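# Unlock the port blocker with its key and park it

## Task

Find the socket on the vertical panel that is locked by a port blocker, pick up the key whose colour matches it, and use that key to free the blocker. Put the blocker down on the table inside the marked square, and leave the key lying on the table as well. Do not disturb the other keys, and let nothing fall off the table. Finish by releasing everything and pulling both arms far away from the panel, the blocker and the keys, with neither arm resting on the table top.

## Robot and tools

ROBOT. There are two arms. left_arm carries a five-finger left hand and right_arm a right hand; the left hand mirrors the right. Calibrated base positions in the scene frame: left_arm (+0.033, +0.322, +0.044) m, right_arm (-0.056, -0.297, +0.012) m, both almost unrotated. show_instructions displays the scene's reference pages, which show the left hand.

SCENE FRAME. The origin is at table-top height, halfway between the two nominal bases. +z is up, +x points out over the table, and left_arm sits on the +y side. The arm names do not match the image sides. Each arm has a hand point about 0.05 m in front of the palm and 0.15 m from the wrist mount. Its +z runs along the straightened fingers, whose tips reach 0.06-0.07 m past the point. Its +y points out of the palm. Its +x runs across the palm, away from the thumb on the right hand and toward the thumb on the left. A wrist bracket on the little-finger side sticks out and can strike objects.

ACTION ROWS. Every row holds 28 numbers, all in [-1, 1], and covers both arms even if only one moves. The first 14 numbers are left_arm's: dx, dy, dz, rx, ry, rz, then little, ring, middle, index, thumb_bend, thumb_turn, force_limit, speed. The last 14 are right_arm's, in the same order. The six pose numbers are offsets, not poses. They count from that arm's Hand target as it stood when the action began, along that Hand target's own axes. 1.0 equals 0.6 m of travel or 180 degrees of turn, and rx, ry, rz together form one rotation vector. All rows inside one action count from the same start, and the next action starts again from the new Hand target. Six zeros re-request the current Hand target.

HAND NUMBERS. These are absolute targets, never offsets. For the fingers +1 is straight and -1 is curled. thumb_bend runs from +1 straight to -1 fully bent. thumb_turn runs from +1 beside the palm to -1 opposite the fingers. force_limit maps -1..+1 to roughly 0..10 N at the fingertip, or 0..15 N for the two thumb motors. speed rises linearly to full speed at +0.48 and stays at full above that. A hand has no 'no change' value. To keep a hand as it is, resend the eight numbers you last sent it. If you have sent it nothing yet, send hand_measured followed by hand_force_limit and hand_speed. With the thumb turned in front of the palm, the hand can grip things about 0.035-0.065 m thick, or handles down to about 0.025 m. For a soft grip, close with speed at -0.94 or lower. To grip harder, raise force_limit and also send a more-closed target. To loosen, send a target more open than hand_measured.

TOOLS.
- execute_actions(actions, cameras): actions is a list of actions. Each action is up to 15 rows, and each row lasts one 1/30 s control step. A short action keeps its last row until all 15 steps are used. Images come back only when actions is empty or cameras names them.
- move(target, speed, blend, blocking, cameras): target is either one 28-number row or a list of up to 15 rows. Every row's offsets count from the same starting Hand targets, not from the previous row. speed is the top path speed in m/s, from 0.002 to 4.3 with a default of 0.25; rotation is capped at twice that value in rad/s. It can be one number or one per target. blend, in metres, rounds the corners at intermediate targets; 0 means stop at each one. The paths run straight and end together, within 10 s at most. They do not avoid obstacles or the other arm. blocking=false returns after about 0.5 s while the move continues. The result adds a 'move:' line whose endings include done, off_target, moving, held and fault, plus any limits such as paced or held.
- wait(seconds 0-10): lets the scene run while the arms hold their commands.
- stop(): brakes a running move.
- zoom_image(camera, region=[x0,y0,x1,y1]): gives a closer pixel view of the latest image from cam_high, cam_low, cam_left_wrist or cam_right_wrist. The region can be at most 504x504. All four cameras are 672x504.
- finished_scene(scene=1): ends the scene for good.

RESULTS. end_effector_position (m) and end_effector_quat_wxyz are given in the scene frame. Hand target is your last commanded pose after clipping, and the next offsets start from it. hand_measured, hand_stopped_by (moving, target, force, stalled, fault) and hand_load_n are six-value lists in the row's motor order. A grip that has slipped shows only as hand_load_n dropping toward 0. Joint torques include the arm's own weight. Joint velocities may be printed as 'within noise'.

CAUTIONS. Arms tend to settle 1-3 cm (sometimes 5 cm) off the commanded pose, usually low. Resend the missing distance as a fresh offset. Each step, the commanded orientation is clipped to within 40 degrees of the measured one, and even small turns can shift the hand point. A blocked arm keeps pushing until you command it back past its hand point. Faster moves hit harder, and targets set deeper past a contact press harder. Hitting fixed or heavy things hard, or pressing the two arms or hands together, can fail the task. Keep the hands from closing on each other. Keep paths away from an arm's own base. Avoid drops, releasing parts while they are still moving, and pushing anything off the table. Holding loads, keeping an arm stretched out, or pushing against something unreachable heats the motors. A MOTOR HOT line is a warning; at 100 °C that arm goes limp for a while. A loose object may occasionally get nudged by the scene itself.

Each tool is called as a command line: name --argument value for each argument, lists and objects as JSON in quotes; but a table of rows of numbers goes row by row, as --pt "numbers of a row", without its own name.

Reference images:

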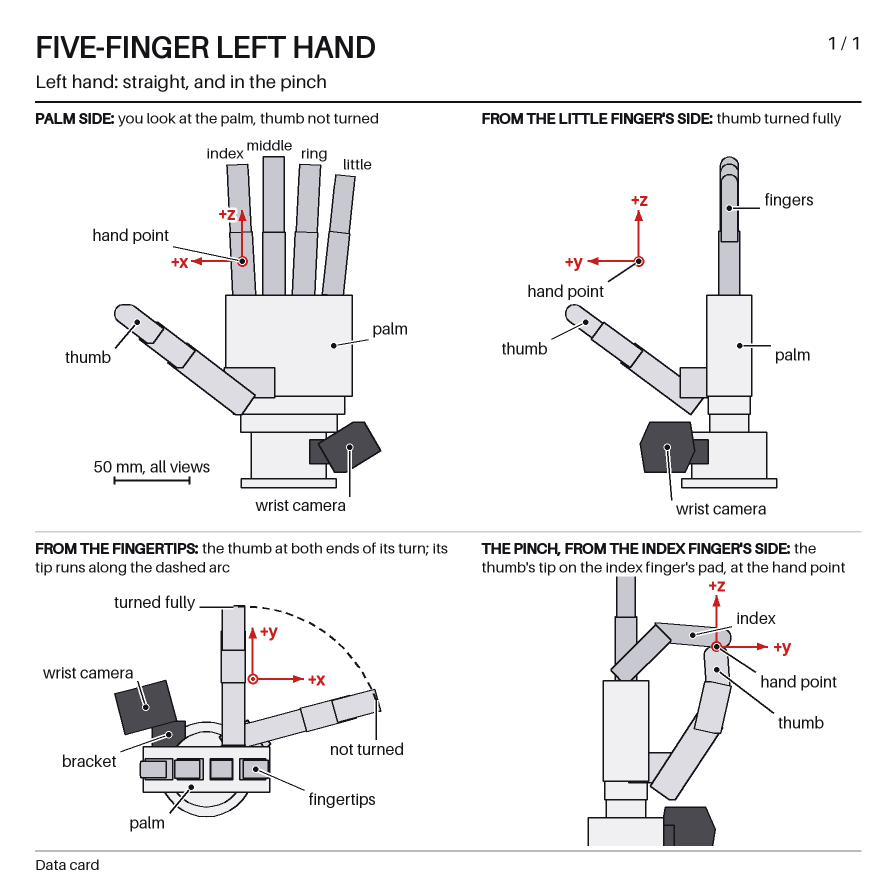

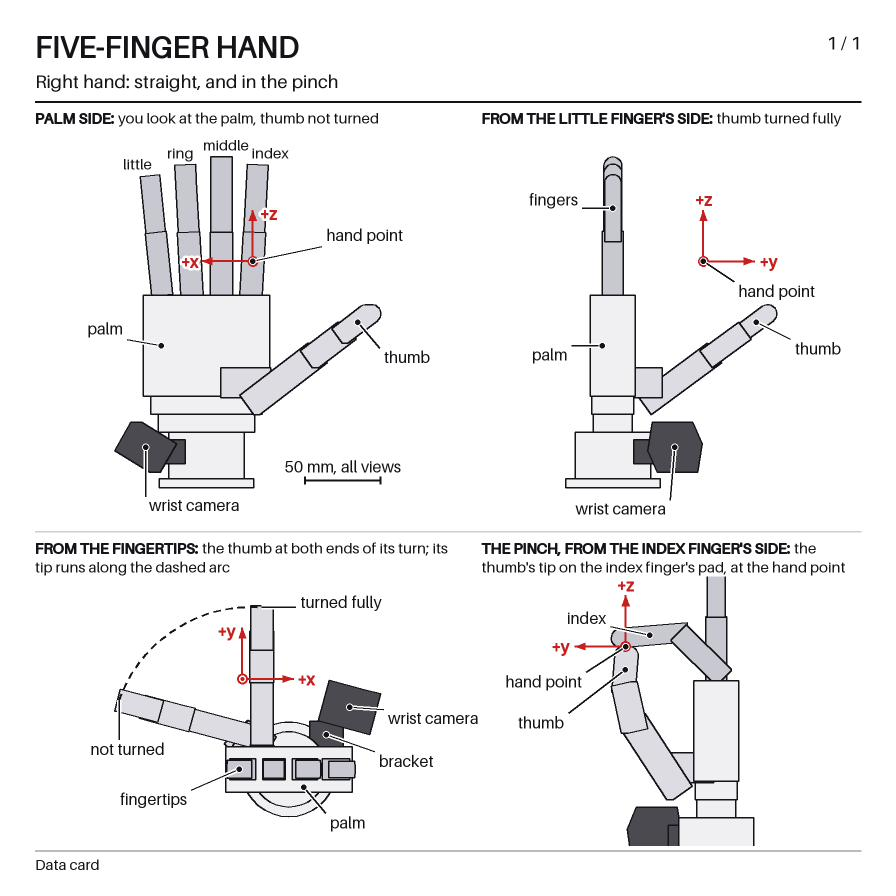

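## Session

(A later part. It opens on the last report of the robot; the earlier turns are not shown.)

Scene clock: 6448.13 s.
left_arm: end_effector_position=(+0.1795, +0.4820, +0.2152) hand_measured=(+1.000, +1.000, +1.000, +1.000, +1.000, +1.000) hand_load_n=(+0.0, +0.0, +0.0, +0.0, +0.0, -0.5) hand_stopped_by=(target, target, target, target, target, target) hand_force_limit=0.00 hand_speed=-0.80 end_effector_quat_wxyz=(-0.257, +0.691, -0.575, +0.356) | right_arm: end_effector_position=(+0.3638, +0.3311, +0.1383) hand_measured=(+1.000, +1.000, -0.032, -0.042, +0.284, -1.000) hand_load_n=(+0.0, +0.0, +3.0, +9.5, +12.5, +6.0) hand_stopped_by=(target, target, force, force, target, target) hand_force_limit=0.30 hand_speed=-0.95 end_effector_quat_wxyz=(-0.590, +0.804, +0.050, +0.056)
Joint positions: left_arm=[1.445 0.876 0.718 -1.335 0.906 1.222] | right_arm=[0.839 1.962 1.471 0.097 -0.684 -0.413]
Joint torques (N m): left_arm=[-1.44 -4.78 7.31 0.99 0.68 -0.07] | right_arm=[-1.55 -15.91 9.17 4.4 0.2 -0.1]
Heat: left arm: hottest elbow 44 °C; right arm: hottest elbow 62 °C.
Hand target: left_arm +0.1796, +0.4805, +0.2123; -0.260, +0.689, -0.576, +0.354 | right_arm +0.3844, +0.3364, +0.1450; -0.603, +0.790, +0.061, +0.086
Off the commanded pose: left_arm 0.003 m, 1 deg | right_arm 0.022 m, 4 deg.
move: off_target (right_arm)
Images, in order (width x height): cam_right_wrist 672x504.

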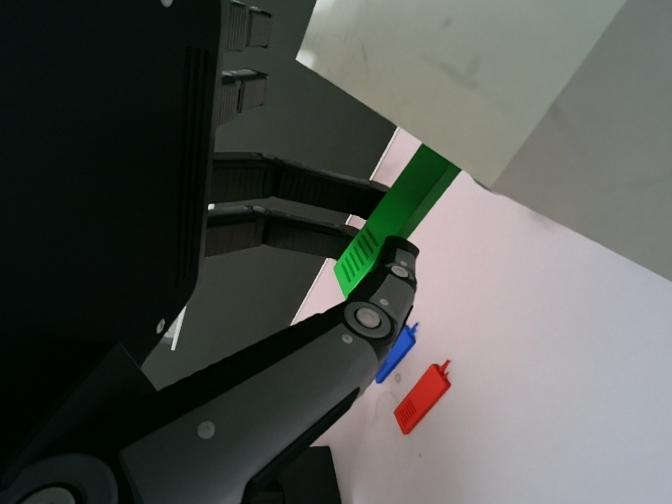

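move --pt "0 0 0 0 0 0 1 1 1 1 1 1 0.0 -0.8 0.0024 0.0005 0.0001 -0.0109 -0.0022 -0.0007 1 1 -0.4 -0.4 0.28 -1 0.3 -0.95" --speed 0.03 --cameras '["cam_right_wrist","cam_left_wrist"]'

zoom_image --camera "cam_left_wrist" --region '[360, 215, 440, 275]'

Scene clock: 6471.57 s.
left_arm: end_effector_position=(+0.1795, +0.4820, +0.2152) hand_measured=(+1.000, +1.000, +1.000, +1.000, +1.000, +1.000) hand_load_n=(+0.0, +0.0, +0.0, +0.0, +0.0, -0.5) hand_stopped_by=(target, target, target, target, target, target) hand_force_limit=0.00 hand_speed=-0.80 end_effector_quat_wxyz=(-0.257, +0.691, -0.575, +0.356) | right_arm: end_effector_position=(+0.3638, +0.3298, +0.1363) hand_measured=(+1.000, +1.000, -0.032, -0.042, +0.284, -1.000) hand_load_n=(-0.5, +0.0, +5.5, +8.5, +11.5, +4.0) hand_stopped_by=(target, target, force, force, target, target) hand_force_limit=0.30 hand_speed=-0.95 end_effector_quat_wxyz=(-0.587, +0.807, +0.048, +0.055)
Joint positions: left_arm=[1.445 0.876 0.718 -1.335 0.906 1.222] | right_arm=[0.839 1.962 1.471 0.087 -0.681 -0.416]
Joint torques (N m): left_arm=[-1.55 -4.72 7.32 1.01 0.69 -0.07] | right_arm=[-1.32 -15.79 11.06 2.09 0.56 -0.35]
Heat: left arm: hottest elbow 44 °C; right arm: hottest elbow 61 °C.
Hand target: left_arm +0.1796, +0.4805, +0.2123; -0.260, +0.689, -0.576, +0.354 | right_arm +0.3861, +0.3362, +0.1450; -0.589, +0.801, +0.063, +0.085
Off the commanded pose: left_arm 0.003 m, 1 deg | right_arm 0.025 m, 4 deg.
move: off_target (right_arm)
Images, in order (width x height): cam_left_wrist 672x504, cam_right_wrist 672x504.

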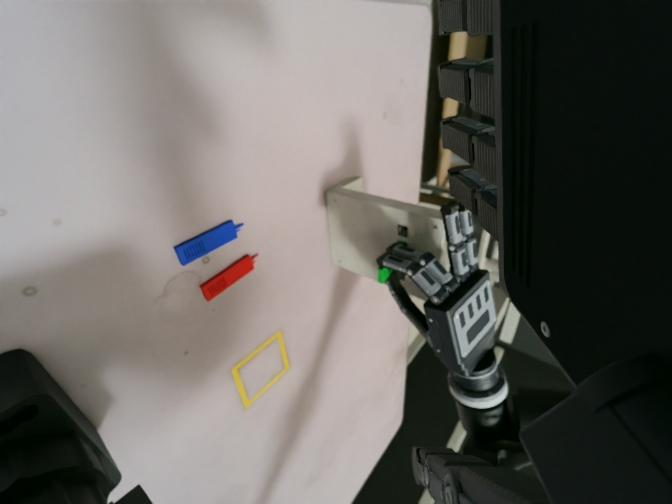

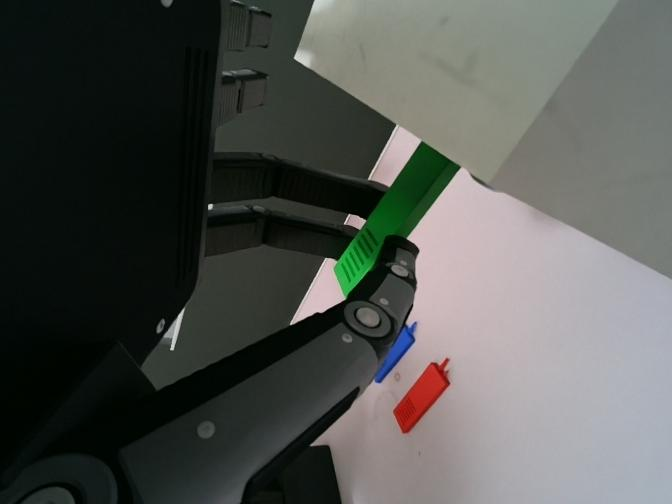

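Scaled by 6.300 from the camera's 672x504 image, which has a finer 960x720 frame.

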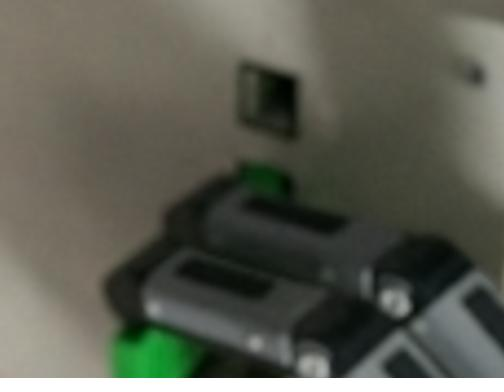

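move --pt "0 0 0 0 0 0 1 1 1 1 1 1 0.0 -0.8 -0.0251 0.0062 -0.0037 0.0054 0.0011 0.0003 1 1 -0.4 -0.4 0.28 -1 0.3 -0.95" --pt "0 0 0 0 0 0 1 1 1 1 1 1 0.0 -0.8 -0.0414 0.0029 -0.0047 0.0054 0.0011 0.0003 1 1 -0.4 -0.4 0.28 -1 0.3 -0.95" --speed 0.02 --cameras '["cam_right_wrist"]'

zoom_image --camera "cam_right_wrist" --region '[425, 95, 485, 155]'

Scene clock: 6488.97 s.
left_arm: end_effector_position=(+0.1795, +0.4820, +0.2152) hand_measured=(+1.000, +1.000, +1.000, +1.000, +1.000, +1.000) hand_load_n=(+0.0, +0.0, -0.5, +0.0, -0.5, +0.0) hand_stopped_by=(target, target, target, target, target, target) hand_force_limit=0.00 hand_speed=-0.80 end_effector_quat_wxyz=(-0.257, +0.691, -0.575, +0.356) | right_arm: end_effector_position=(+0.3623, +0.3300, +0.1343) hand_measured=(+1.000, +1.000, -0.032, -0.042, +0.284, -1.000) hand_load_n=(+0.0, +0.0, +7.5, +6.5, +10.5, +1.5) hand_stopped_by=(target, target, force, force, target, target) hand_force_limit=0.30 hand_speed=-0.95 end_effector_quat_wxyz=(-0.592, +0.801, +0.050, +0.072)
Joint positions: left_arm=[1.445 0.876 0.718 -1.335 0.906 1.222] | right_arm=[0.846 1.953 1.436 0.144 -0.654 -0.417]
Joint torques (N m): left_arm=[-1.38 -4.84 7.27 0.98 0.69 -0.07] | right_arm=[0.09 -17.26 7.47 3.02 0.08 -0.09]
Heat: left arm: hottest elbow 44 °C; right arm: hottest elbow 62 °C.
Hand target: left_arm +0.1796, +0.4805, +0.2123; -0.260, +0.689, -0.576, +0.354 | right_arm +0.3619, +0.3330, +0.1388; -0.596, +0.796, +0.062, +0.086
Off the commanded pose: left_arm 0.003 m, 1 deg | right_arm 0.006 m, 2 deg.
move: done
Images, in order (width x height): cam_right_wrist 672x504.

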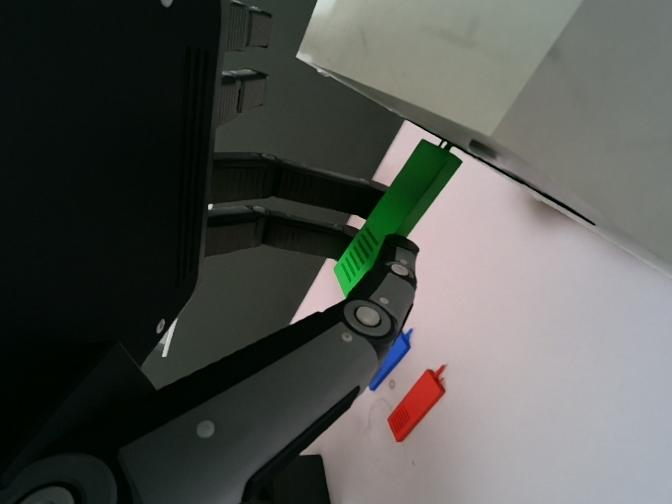

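Scaled by 8.400 from the camera's 672x504 image, which has a finer 960x720 frame.

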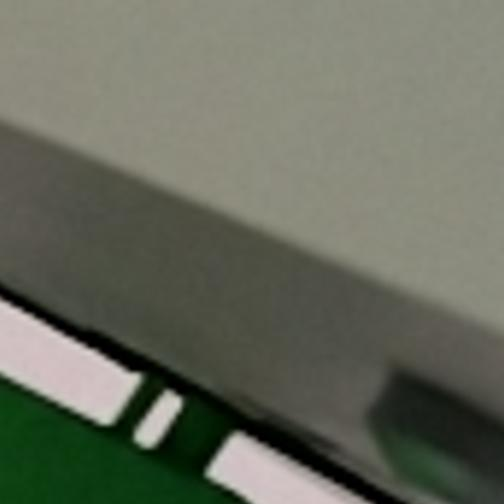

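move --pt "0 0 0 0 0 0 1 1 1 1 1 1 0.0 -0.8 -0.0082 -0.0017 -0.0005 0 0 0 1 1 -0.4 -0.4 0.28 -1 0.3 -0.95" --speed 0.02 --cameras '["cam_right_wrist"]'

zoom_image --camera "cam_right_wrist" --region '[425, 95, 485, 155]'

Scene clock: 6496.00 s.
left_arm: end_effector_position=(+0.1795, +0.4820, +0.2152) hand_measured=(+1.000, +1.000, +1.000, +1.000, +1.000, +1.000) hand_load_n=(+0.0, +0.0, +0.0, +0.0, +0.0, -0.5) hand_stopped_by=(target, target, target, target, target, target) hand_force_limit=0.00 hand_speed=-0.80 end_effector_quat_wxyz=(-0.257, +0.691, -0.575, +0.356) | right_arm: end_effector_position=(+0.3600, +0.3308, +0.1346) hand_measured=(+1.000, +1.000, -0.032, -0.042, +0.284, -1.000) hand_load_n=(+0.0, +0.0, +8.0, +6.0, +10.5, +0.5) hand_stopped_by=(target, target, force, force, target, target) hand_force_limit=0.30 hand_speed=-0.95 end_effector_quat_wxyz=(-0.592, +0.800, +0.052, +0.077)
Joint positions: left_arm=[1.445 0.876 0.718 -1.335 0.906 1.222] | right_arm=[0.851 1.948 1.426 0.155 -0.646 -0.422]
Joint torques (N m): left_arm=[-1.55 -4.54 7.3 0.99 0.68 -0.05] | right_arm=[0.26 -17.49 7.17 2.74 -0.04 -0.03]
Heat: left arm: hottest elbow 44 °C; right arm: hottest elbow 61 °C.
Hand target: left_arm +0.1796, +0.4805, +0.2123; -0.260, +0.689, -0.576, +0.354 | right_arm +0.3568, +0.3331, +0.1388; -0.596, +0.796, +0.062, +0.086
Off the commanded pose: left_arm 0.003 m, 1 deg | right_arm 0.006 m, 2 deg.
move: done
Images, in order (width x height): cam_right_wrist 672x504.

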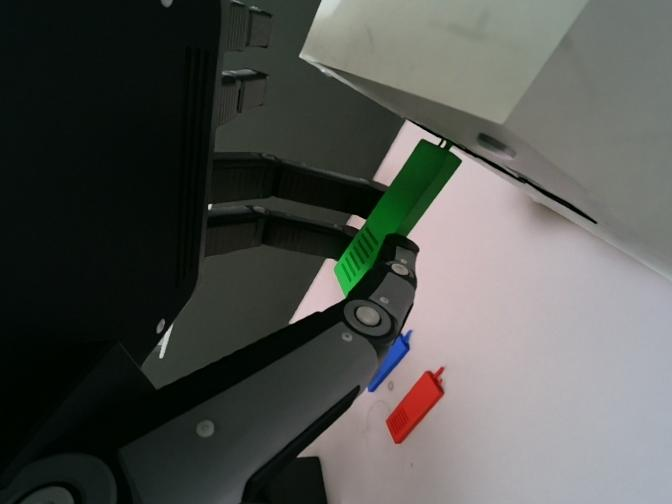

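Scaled by 8.400 from the camera's 672x504 image, which has a finer 960x720 frame.

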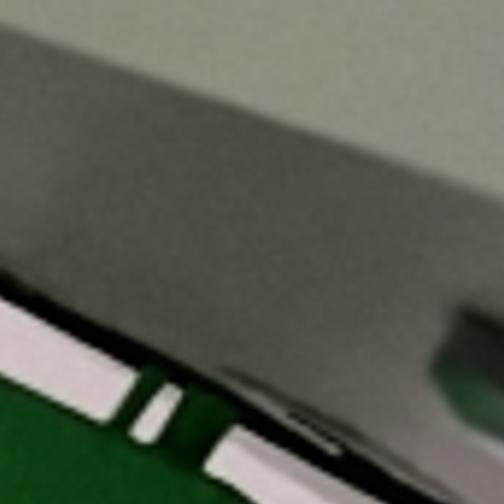

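wait --seconds 0 --cameras '["cam_left_wrist","cam_high"]'

zoom_image --camera "cam_left_wrist" --region '[360, 215, 440, 275]'

Scene clock: 6507.43 s.
left_arm: end_effector_position=(+0.1795, +0.4820, +0.2152) hand_measured=(+1.000, +1.000, +1.000, +1.000, +1.000, +1.000) hand_load_n=(+0.0, +0.0, +0.0, +0.0, +0.0, +0.0) hand_stopped_by=(target, target, target, target, target, target) hand_force_limit=0.00 hand_speed=-0.80 end_effector_quat_wxyz=(-0.257, +0.691, -0.575, +0.356) | right_arm: end_effector_position=(+0.3599, +0.3307, +0.1345) hand_measured=(+1.000, +1.000, -0.032, -0.042, +0.284, -1.000) hand_load_n=(+0.0, +0.0, +8.0, +6.0, +10.5, +0.5) hand_stopped_by=(target, target, force, force, target, target) hand_force_limit=0.30 hand_speed=-0.95 end_effector_quat_wxyz=(-0.592, +0.800, +0.052, +0.077)
Joint positions: left_arm=[1.445 0.876 0.718 -1.335 0.906 1.222] | right_arm=[0.851 1.948 1.426 0.156 -0.646 -0.422]
Joint torques (N m): left_arm=[-1.44 -4.66 7.31 0.99 0.68 -0.06] | right_arm=[0.15 -17.38 7.2 2.84 -0.04 -0.02]
Heat: left arm: hottest elbow 44 °C; right arm: hottest elbow 59 °C.
Hand target: left_arm +0.1796, +0.4805, +0.2123; -0.260, +0.689, -0.576, +0.354 | right_arm +0.3567, +0.3331, +0.1387; -0.596, +0.796, +0.062, +0.086
Off the commanded pose: left_arm 0.003 m, 1 deg | right_arm 0.006 m, 2 deg.
Images, in order (width x height): cam_high 672x504, cam_left_wrist 672x504.

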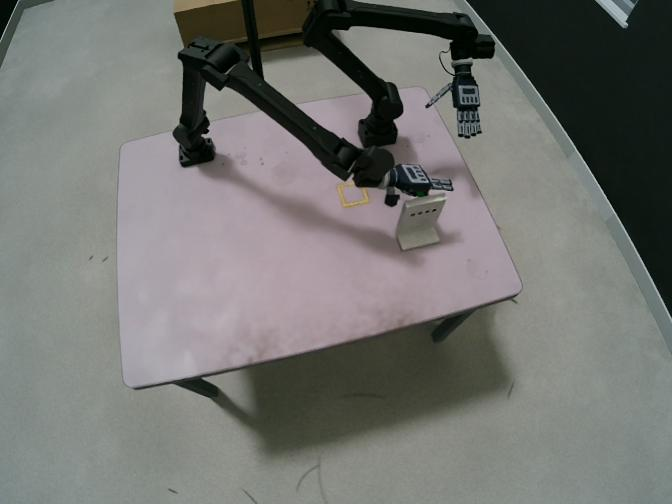

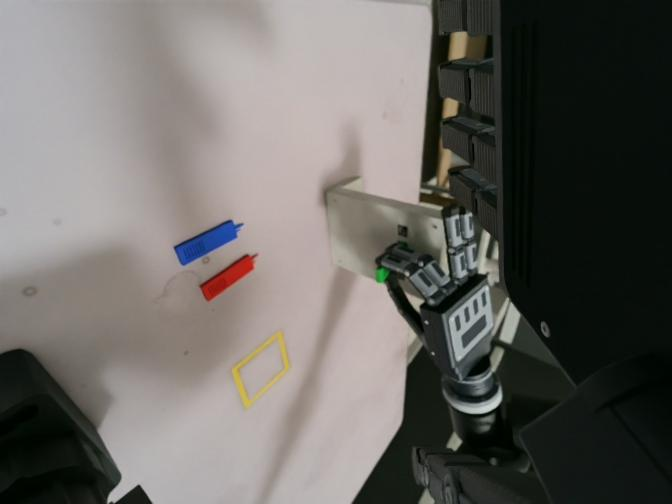

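Scaled by 6.300 from the camera's 672x504 image, which has a finer 960x720 frame.

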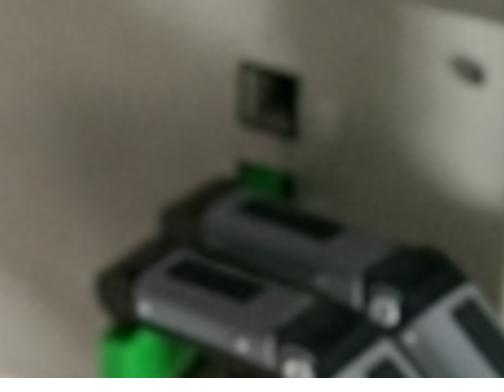

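move --pt "0 0 0 0 0 0 1 1 1 1 1 1 0.0 -0.8 -0.0082 -0.0022 0.0011 0 0 0 1 1 -0.4 -0.4 0.28 -1 0.3 -0.95" --speed 0.02 --cameras '["cam_right_wrist","cam_left_wrist"]'

zoom_image --camera "cam_right_wrist" --region '[425, 95, 485, 155]'

zoom_image --camera "cam_left_wrist" --region '[380, 225, 420, 265]'

Scene clock: 6515.33 s.
left_arm: end_effector_position=(+0.1795, +0.4820, +0.2152) hand_measured=(+1.000, +1.000, +1.000, +1.000, +1.000, +1.000) hand_load_n=(+0.0, +0.0, +0.0, +0.0, +0.0, +0.0) hand_stopped_by=(target, target, target, target, target, target) hand_force_limit=0.00 hand_speed=-0.80 end_effector_quat_wxyz=(-0.257, +0.691, -0.575, +0.356) | right_arm: end_effector_position=(+0.3581, +0.3308, +0.1341) hand_measured=(+1.000, +1.000, -0.032, -0.042, +0.284, -1.000) hand_load_n=(+0.0, +0.0, +8.5, +5.5, +11.0, +0.0) hand_stopped_by=(target, target, force, force, target, target) hand_force_limit=0.30 hand_speed=-0.95 end_effector_quat_wxyz=(-0.592, +0.800, +0.052, +0.081)
Joint positions: left_arm=[1.445 0.876 0.718 -1.335 0.906 1.222] | right_arm=[0.855 1.944 1.417 0.163 -0.637 -0.423]
Joint torques (N m): left_arm=[-1.49 -4.66 7.28 0.96 0.69 -0.06] | right_arm=[0.5 -17.49 7.09 2.8 -0.14 0.03]
Heat: left arm: hottest elbow 44 °C; right arm: hottest elbow 58 °C.
Hand target: left_arm +0.1796, +0.4805, +0.2123; -0.260, +0.689, -0.576, +0.354 | right_arm +0.3518, +0.3340, +0.1387; -0.596, +0.796, +0.062, +0.086
Off the commanded pose: left_arm 0.003 m, 1 deg | right_arm 0.009 m, 1 deg.
move: done
Images, in order (width x height): cam_left_wrist 672x504, cam_right_wrist 672x504.

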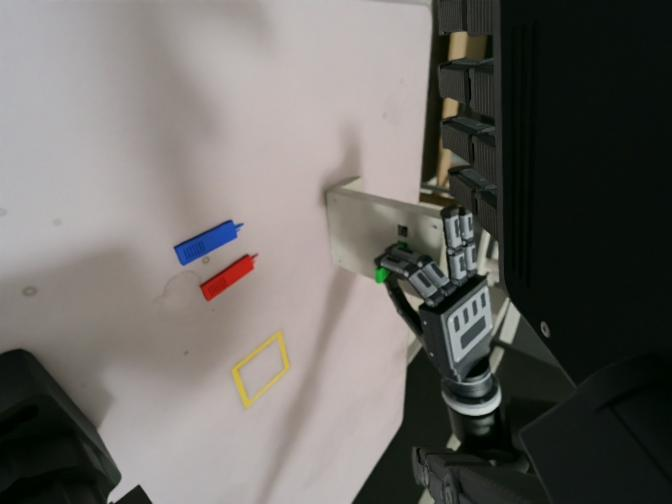

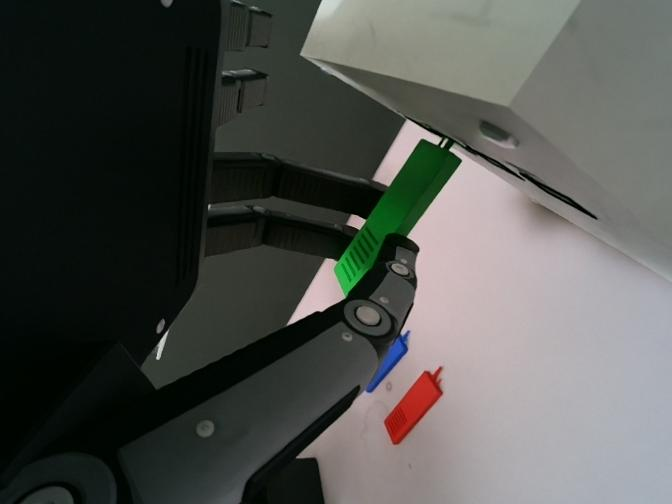

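Scaled by 8.400 from the camera's 672x504 image, which has a finer 960x720 frame.

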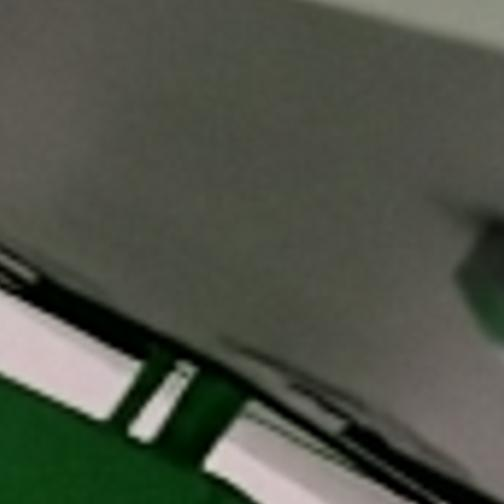

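Scaled by 12.600 from the camera's 672x504 image, which has a finer 960x720 frame.

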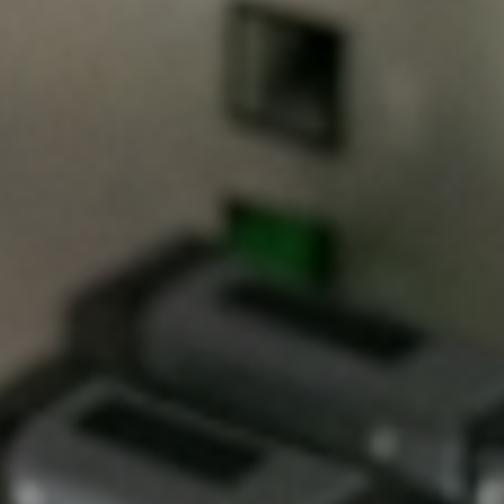

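zoom_image --camera "cam_right_wrist" --region '[405, 105, 485, 165]'

zoom_image --camera "cam_left_wrist" --region '[392, 236, 412, 251]'

Scaled by 6.300 from the camera's 672x504 image, which has a finer 960x720 frame.

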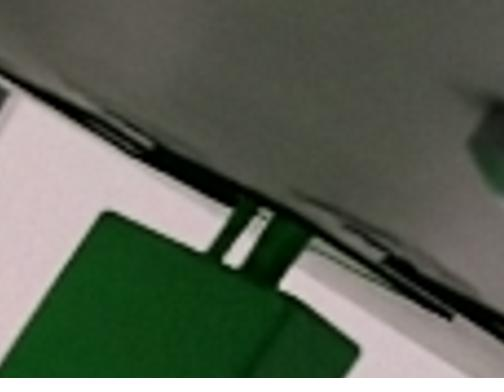

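Scaled by 25.200 from the camera's 672x504 image, which has a finer 960x720 frame.

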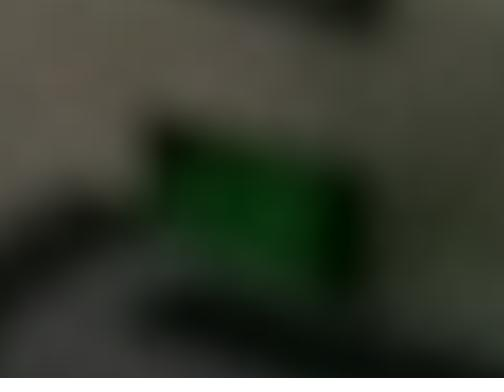

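move --pt "0 0 0 0 0 0 1 1 1 1 1 1 0.0 -0.8 -0.0065 -0.0018 0.0012 0 0 0 1 1 -0.4 -0.4 0.28 -1 0.3 -0.95" --speed 0.02 --cameras '["cam_right_wrist","cam_left_wrist"]'

zoom_image --camera "cam_right_wrist" --region '[405, 105, 485, 165]'

zoom_image --camera "cam_left_wrist" --region '[380, 225, 420, 265]'

Scene clock: 6533.97 s.
left_arm: end_effector_position=(+0.1795, +0.4820, +0.2152) hand_measured=(+1.000, +1.000, +1.000, +1.000, +1.000, +1.000) hand_load_n=(+0.0, -0.5, +0.0, -0.5, +0.0, -0.5) hand_stopped_by=(target, target, target, target, target, target) hand_force_limit=0.00 hand_speed=-0.80 end_effector_quat_wxyz=(-0.257, +0.691, -0.575, +0.356) | right_arm: end_effector_position=(+0.3527, +0.3316, +0.1334) hand_measured=(+1.000, +1.000, -0.032, -0.042, +0.284, -1.000) hand_load_n=(-0.5, +0.0, +8.0, +6.0, +11.0, +0.5) hand_stopped_by=(target, target, force, force, target, target) hand_force_limit=0.30 hand_speed=-0.95 end_effector_quat_wxyz=(-0.591, +0.801, +0.053, +0.080)
Joint positions: left_arm=[1.445 0.876 0.718 -1.335 0.906 1.222] | right_arm=[0.862 1.938 1.408 0.166 -0.632 -0.423]
Joint torques (N m): left_arm=[-1.49 -4.78 7.32 0.99 0.68 -0.08] | right_arm=[0.32 -17.32 7.25 2.84 -0.13 0.06]
Heat: left arm: hottest elbow 44 °C; right arm: hottest elbow 56 °C.
Hand target: left_arm +0.1796, +0.4805, +0.2123; -0.260, +0.689, -0.576, +0.354 | right_arm +0.3479, +0.3350, +0.1387; -0.596, +0.796, +0.062, +0.086
Off the commanded pose: left_arm 0.003 m, 1 deg | right_arm 0.008 m, 1 deg.
move: done
Images, in order (width x height): cam_left_wrist 672x504, cam_right_wrist 672x504.

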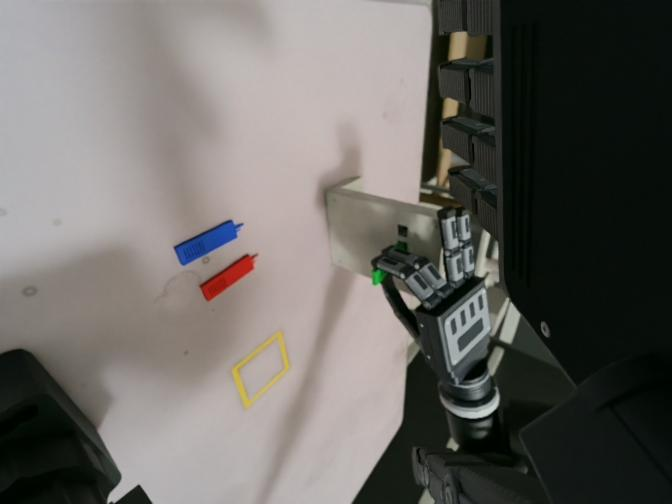

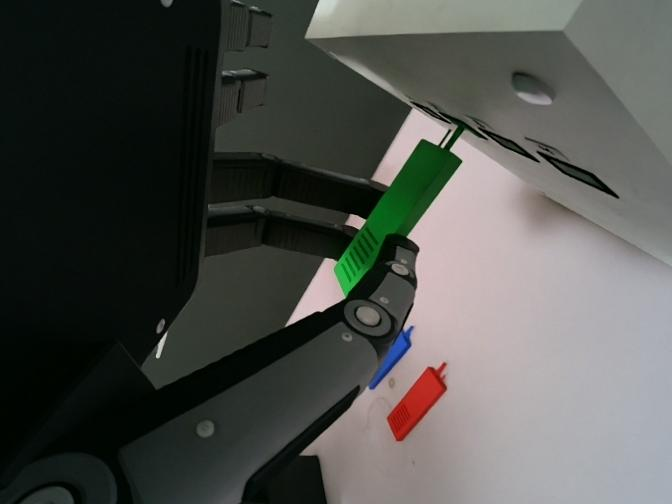

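Scaled by 6.300 from the camera's 672x504 image, which has a finer 960x720 frame.

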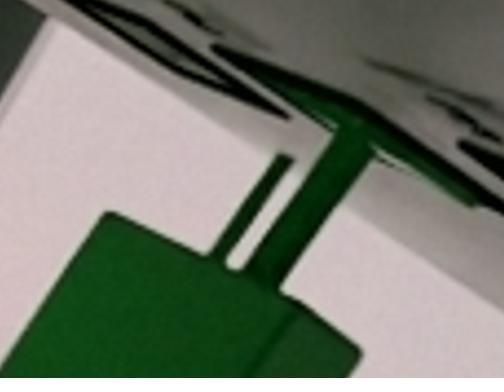

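Scaled by 12.600 from the camera's 672x504 image, which has a finer 960x720 frame.

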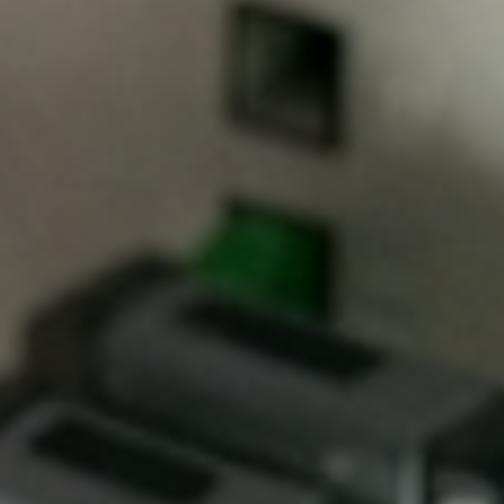

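move --pt "0 0 0 0 0 0 1 1 1 1 1 1 0.0 -0.8 -0.0065 -0.0010 -0.0010 0 0 0 1 1 -0.4 -0.4 0.28 -1 0.3 -0.95" --speed 0.015 --cameras '["cam_right_wrist","cam_left_wrist"]'

zoom_image --camera "cam_right_wrist" --region '[405, 105, 485, 165]'

zoom_image --camera "cam_left_wrist" --region '[380, 225, 420, 265]'

Scene clock: 6579.57 s.
left_arm: end_effector_position=(+0.1795, +0.4820, +0.2152) hand_measured=(+1.000, +1.000, +1.000, +1.000, +1.000, +1.000) hand_load_n=(+0.0, +0.0, +0.0, +0.0, +0.0, +0.0) hand_stopped_by=(target, target, target, target, target, target) hand_force_limit=0.00 hand_speed=-0.80 end_effector_quat_wxyz=(-0.257, +0.691, -0.575, +0.356) | right_arm: end_effector_position=(+0.3474, +0.3313, +0.1315) hand_measured=(+1.000, +1.000, -0.032, -0.042, +0.284, -1.000) hand_load_n=(+0.0, +0.0, +8.0, +6.0, +11.0, +0.5) hand_stopped_by=(target, target, force, force, target, target) hand_force_limit=0.30 hand_speed=-0.95 end_effector_quat_wxyz=(-0.590, +0.801, +0.054, +0.079)
Joint positions: left_arm=[1.445 0.876 0.718 -1.335 0.906 1.222] | right_arm=[0.868 1.933 1.396 0.17 -0.629 -0.423]
Joint torques (N m): left_arm=[-1.38 -4.54 7.34 0.99 0.68 -0.06] | right_arm=[0.26 -17.32 7.35 2.88 -0.09 0.09]
Heat: left arm: hottest elbow 44 °C; right arm: hottest elbow 55 °C.
Hand target: left_arm +0.1796, +0.4805, +0.2123; -0.260, +0.689, -0.576, +0.354 | right_arm +0.3437, +0.3347, +0.1385; -0.596, +0.796, +0.062, +0.085
Off the commanded pose: left_arm 0.003 m, 1 deg | right_arm 0.009 m, 2 deg.
move: done
Images, in order (width x height): cam_left_wrist 672x504, cam_right_wrist 672x504.

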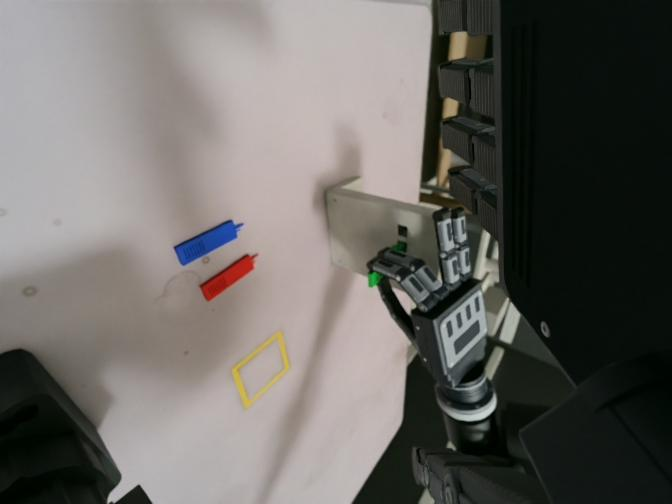

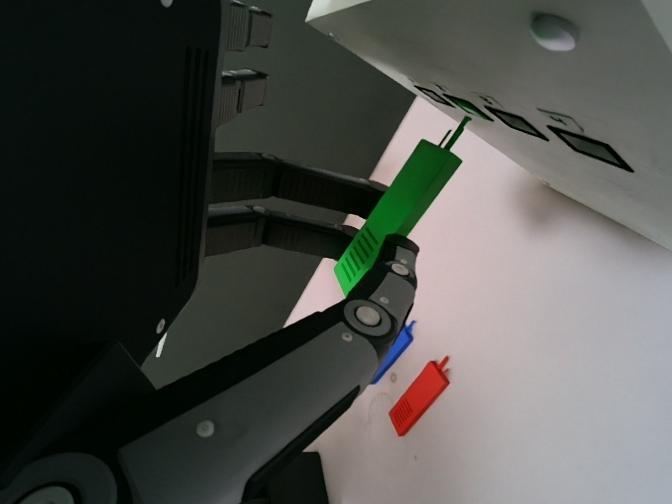

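Scaled by 6.300 from the camera's 672x504 image, which has a finer 960x720 frame.

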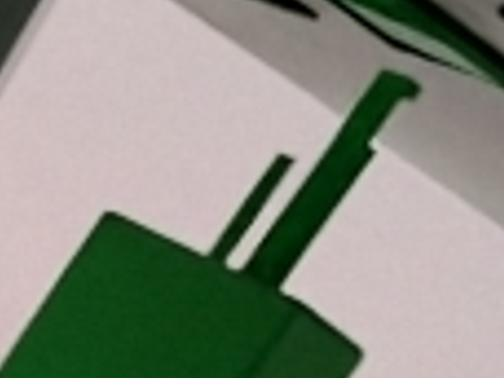

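Scaled by 12.600 from the camera's 672x504 image, which has a finer 960x720 frame.

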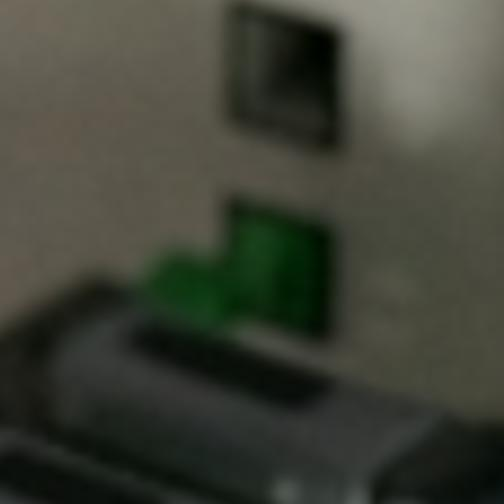

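zoom_image --camera "cam_right_wrist" --region '[436, 85, 500, 133]'

Scaled by 7.875 from the camera's 672x504 image, which has a finer 960x720 frame.

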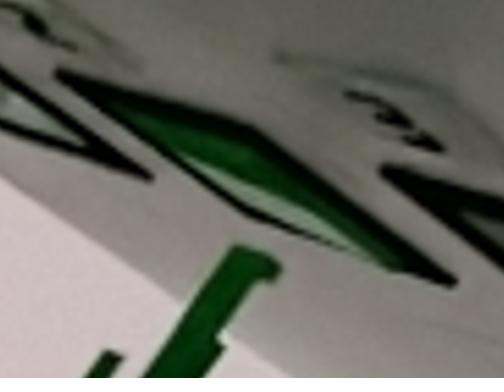

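zoom_image --camera "cam_right_wrist" --region '[420, 345, 460, 375]'

zoom_image --camera "cam_left_wrist" --region '[225, 210, 265, 240]'

Scaled by 12.600 from the camera's 672x504 image, which has a finer 960x720 frame.

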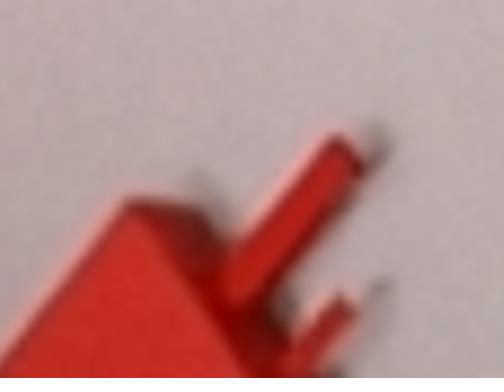

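Scaled by 12.600 from the camera's 672x504 image, which has a finer 960x720 frame.

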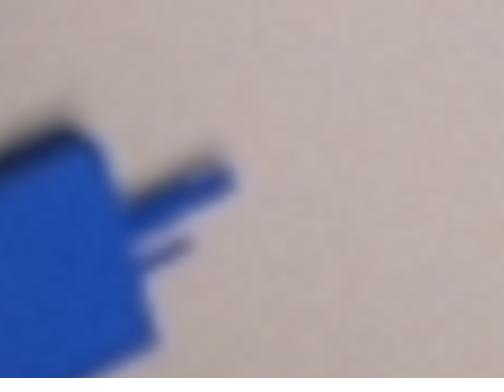

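move --pt "0 0 0 0 0 0 1 1 1 1 1 1 0.0 -0.8 -0.0326 -0.0066 -0.0020 0 0 0 1 1 -0.4 -0.4 0.28 -1 0.3 -0.95" --pt "0 0 0 0 0 0 1 1 1 1 1 1 0.0 -0.8 -0.0400 -0.0549 0.0029 -0.0620 0.1740 0.0650 1 1 -0.4 -0.4 0.28 -1 0.3 -0.95" --speed 0.08 --blend '[0.01, 0]' --cameras '["cam_right_wrist","cam_left_wrist"]'

Scene clock: 6666.60 s.
left_arm: end_effector_position=(+0.1795, +0.4820, +0.2152) hand_measured=(+1.000, +1.000, +1.000, +1.000, +1.000, +1.000) hand_load_n=(+0.0, -0.5, +0.0, +0.0, +0.0, +0.0) hand_stopped_by=(target, target, target, target, target, target) hand_force_limit=0.00 hand_speed=-0.80 end_effector_quat_wxyz=(-0.257, +0.691, -0.575, +0.356) | right_arm: end_effector_position=(+0.3164, +0.3384, +0.1468) hand_measured=(+1.000, +1.000, -0.032, -0.042, +0.284, -1.000) hand_load_n=(+0.0, +0.0, +8.0, +5.5, +11.0, +0.5) hand_stopped_by=(target, target, force, force, target, target) hand_force_limit=0.30 hand_speed=-0.95 end_effector_quat_wxyz=(-0.507, +0.806, -0.185, +0.244)
Joint positions: left_arm=[1.445 0.876 0.718 -1.335 0.906 1.222] | right_arm=[1.077 1.81 1.296 0.135 0.145 -0.165]
Joint torques (N m): left_arm=[-1.44 -4.78 7.28 0.98 0.69 -0.06] | right_arm=[0.21 -16.09 9.33 1.84 0.2 0.32]
Heat: left arm: hottest elbow 44 °C; right arm: hottest elbow 53 °C.
Hand target: left_arm +0.1796, +0.4805, +0.2123; -0.260, +0.689, -0.576, +0.354 | right_arm +0.3138, +0.3457, +0.1640; -0.517, +0.799, -0.189, +0.242
Off the commanded pose: left_arm 0.003 m, 1 deg | right_arm 0.019 m, 2 deg.
move: off_target (right_arm)
Images, in order (width x height): cam_left_wrist 672x504, cam_right_wrist 672x504.

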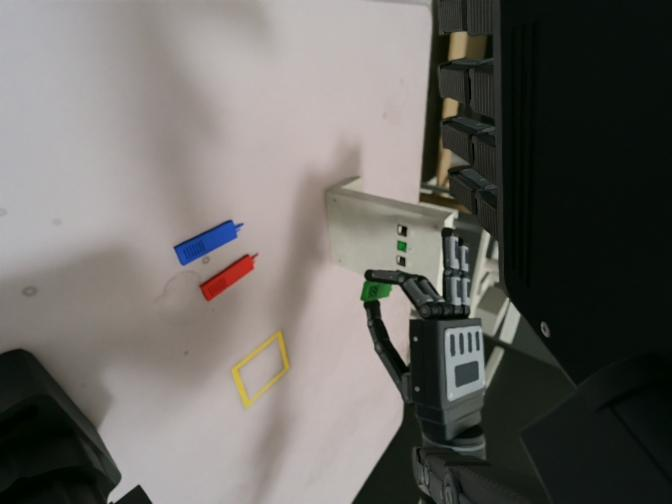

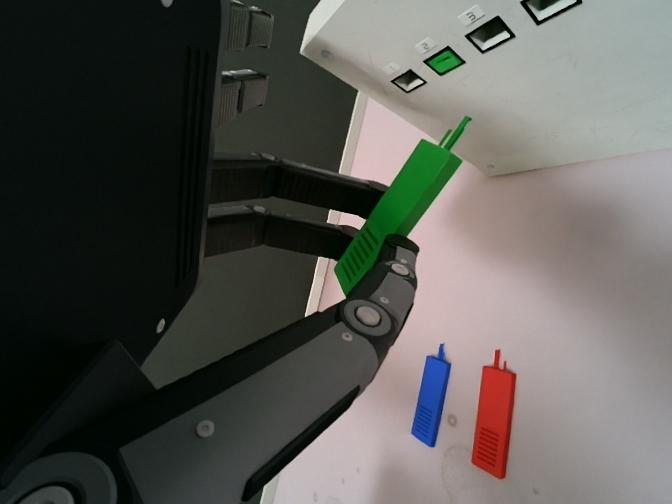

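zoom_image --camera "cam_right_wrist" --region '[415, 35, 475, 80]'

zoom_image --camera "cam_right_wrist" --region '[435, 105, 483, 141]'

zoom_image --camera "cam_left_wrist" --region '[380, 220, 420, 250]'

zoom_image --camera "cam_right_wrist" --region '[480, 340, 520, 370]'

zoom_image --camera "cam_left_wrist" --region '[350, 265, 410, 310]'

Scaled by 8.400 from the camera's 672x504 image, which has a finer 960x720 frame.

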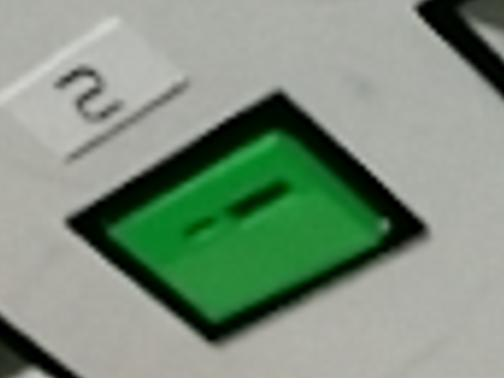

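Scaled by 10.500 from the camera's 672x504 image, which has a finer 960x720 frame.

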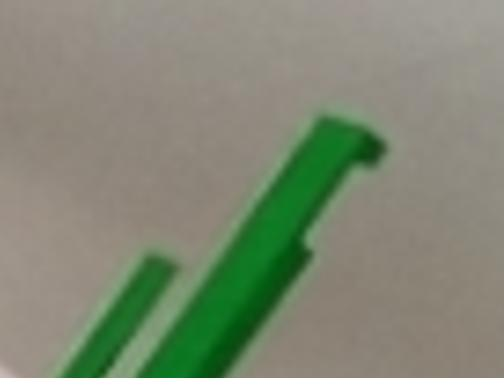

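Scaled by 12.600 from the camera's 672x504 image, which has a finer 960x720 frame.

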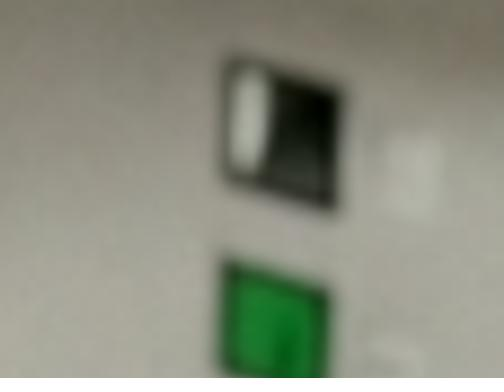

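Scaled by 12.600 from the camera's 672x504 image, which has a finer 960x720 frame.

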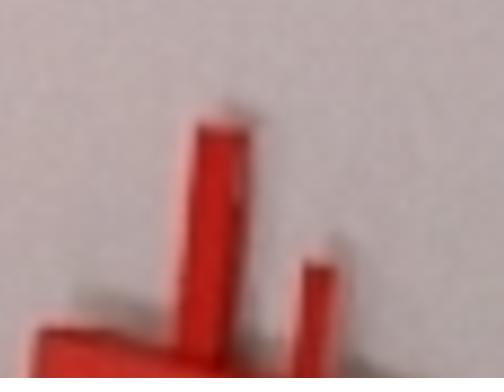

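Scaled by 8.400 from the camera's 672x504 image, which has a finer 960x720 frame.

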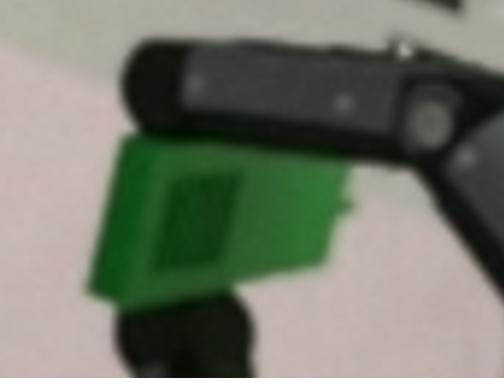

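zoom_image --camera "cam_left_wrist" --region '[388, 232, 416, 260]'

Scaled by 18.000 from the camera's 672x504 image, which has a finer 960x720 frame.

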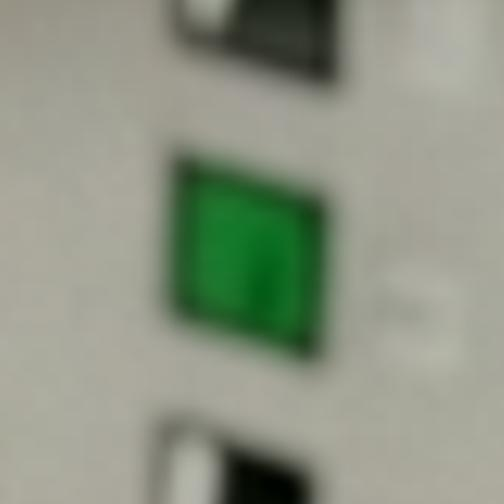

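move --target '[0,0,0,0,0,0,1,1,1,1,1,1,0.0,-0.8,0.0085,0.0342,0.0078,0.0620,-0.1740,-0.0650,1,1,-0.4,-0.4,0.28,-1,0.3,-0.95]' --speed 0.1 --cameras '[]'

Scene clock: 6809.57 s.
left_arm: end_effector_position=(+0.1795, +0.4820, +0.2152) hand_measured=(+1.000, +1.000, +1.000, +1.000, +1.000, +1.000) hand_load_n=(+0.0, +0.0, +0.0, +0.0, +0.0, +0.0) hand_stopped_by=(target, target, target, target, target, target) hand_force_limit=0.00 hand_speed=-0.80 end_effector_quat_wxyz=(-0.257, +0.691, -0.575, +0.356) | right_arm: end_effector_position=(+0.3029, +0.3260, +0.1300) hand_measured=(+1.000, +1.000, -0.032, -0.042, +0.284, -1.000) hand_load_n=(+0.0, -0.5, +8.0, +5.5, +11.0, +0.5) hand_stopped_by=(target, target, force, force, target, target) hand_force_limit=0.30 hand_speed=-0.95 end_effector_quat_wxyz=(-0.585, +0.806, +0.051, +0.069)
Joint positions: left_arm=[1.445 0.876 0.718 -1.335 0.906 1.222] | right_arm=[0.917 1.867 1.296 0.194 -0.591 -0.398]
Joint torques (N m): left_arm=[-1.38 -4.6 7.3 0.96 0.68 -0.06] | right_arm=[-1.08 -14.27 11.17 2.52 -0.31 -0.04]
Heat: left arm: hottest elbow 44 °C; right arm: hottest elbow 58 °C.
Hand target: left_arm +0.1796, +0.4805, +0.2123; -0.260, +0.689, -0.576, +0.354 | right_arm +0.3196, +0.3383, +0.1447; -0.596, +0.796, +0.062, +0.086
Off the commanded pose: left_arm 0.003 m, 1 deg | right_arm 0.025 m, 3 deg.
move: off_target (right_arm)
No camera images: "cameras" was empty.

move --pt "0 0 0 0 0 0 1 1 1 1 1 1 0.0 -0.8 0.0743 0.0150 0.0047 0 0 0 1 1 -0.4 -0.4 0.28 -1 0.3 -0.95" --pt "0 0 0 0 0 0 1 1 1 1 1 1 0.0 -0.8 0.0805 0.0171 0.0020 0 0 0 1 1 -0.4 -0.4 0.28 -1 0.3 -0.95" --pt "0 0 0 0 0 0 1 1 1 1 1 1 0.0 -0.8 0.0903 0.0195 0.0010 0 0 0 1 1 -0.4 -0.4 0.28 -1 0.3 -0.95" --speed '[0.05,0.03,0.02]' --cameras '["cam_right_wrist"]'

zoom_image --camera "cam_right_wrist" --region '[425, 95, 485, 155]'

Scene clock: 6820.10 s.
left_arm: end_effector_position=(+0.1795, +0.4820, +0.2152) hand_measured=(+1.000, +1.000, +1.000, +1.000, +1.000, +1.000) hand_load_n=(+0.0, +0.0, -0.5, -0.5, +0.0, -0.5) hand_stopped_by=(target, target, target, target, target, target) hand_force_limit=0.00 hand_speed=-0.80 end_effector_quat_wxyz=(-0.257, +0.691, -0.575, +0.356) | right_arm: end_effector_position=(+0.3581, +0.3273, +0.1349) hand_measured=(+1.000, +1.000, -0.032, -0.042, +0.284, -1.000) hand_load_n=(+0.0, +0.0, +8.5, +5.5, +11.0, +0.5) hand_stopped_by=(target, target, force, force, target, target) hand_force_limit=0.30 hand_speed=-0.95 end_effector_quat_wxyz=(-0.592, +0.801, +0.055, +0.073)
Joint positions: left_arm=[1.445 0.876 0.718 -1.335 0.906 1.222] | right_arm=[0.848 1.942 1.42 0.148 -0.658 -0.427]
Joint torques (N m): left_arm=[-1.49 -4.72 7.32 0.92 0.68 -0.08] | right_arm=[-1.26 -15.21 11.44 1.74 -0.29 -0.01]
Heat: left arm: hottest elbow 44 °C; right arm: hottest elbow 59 °C.
Hand target: left_arm +0.1796, +0.4805, +0.2123; -0.260, +0.689, -0.576, +0.354 | right_arm +0.3749, +0.3354, +0.1448; -0.596, +0.796, +0.062, +0.086
Off the commanded pose: left_arm 0.003 m, 1 deg | right_arm 0.021 m, 2 deg.
move: off_target (right_arm)
Images, in order (width x height): cam_right_wrist 672x504.

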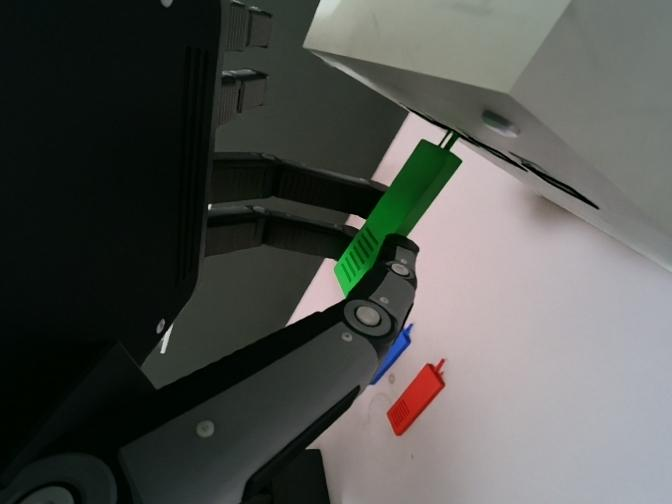

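Scaled by 8.400 from the camera's 672x504 image, which has a finer 960x720 frame.

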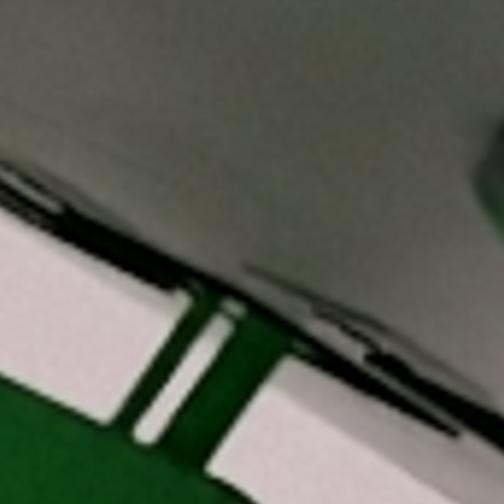

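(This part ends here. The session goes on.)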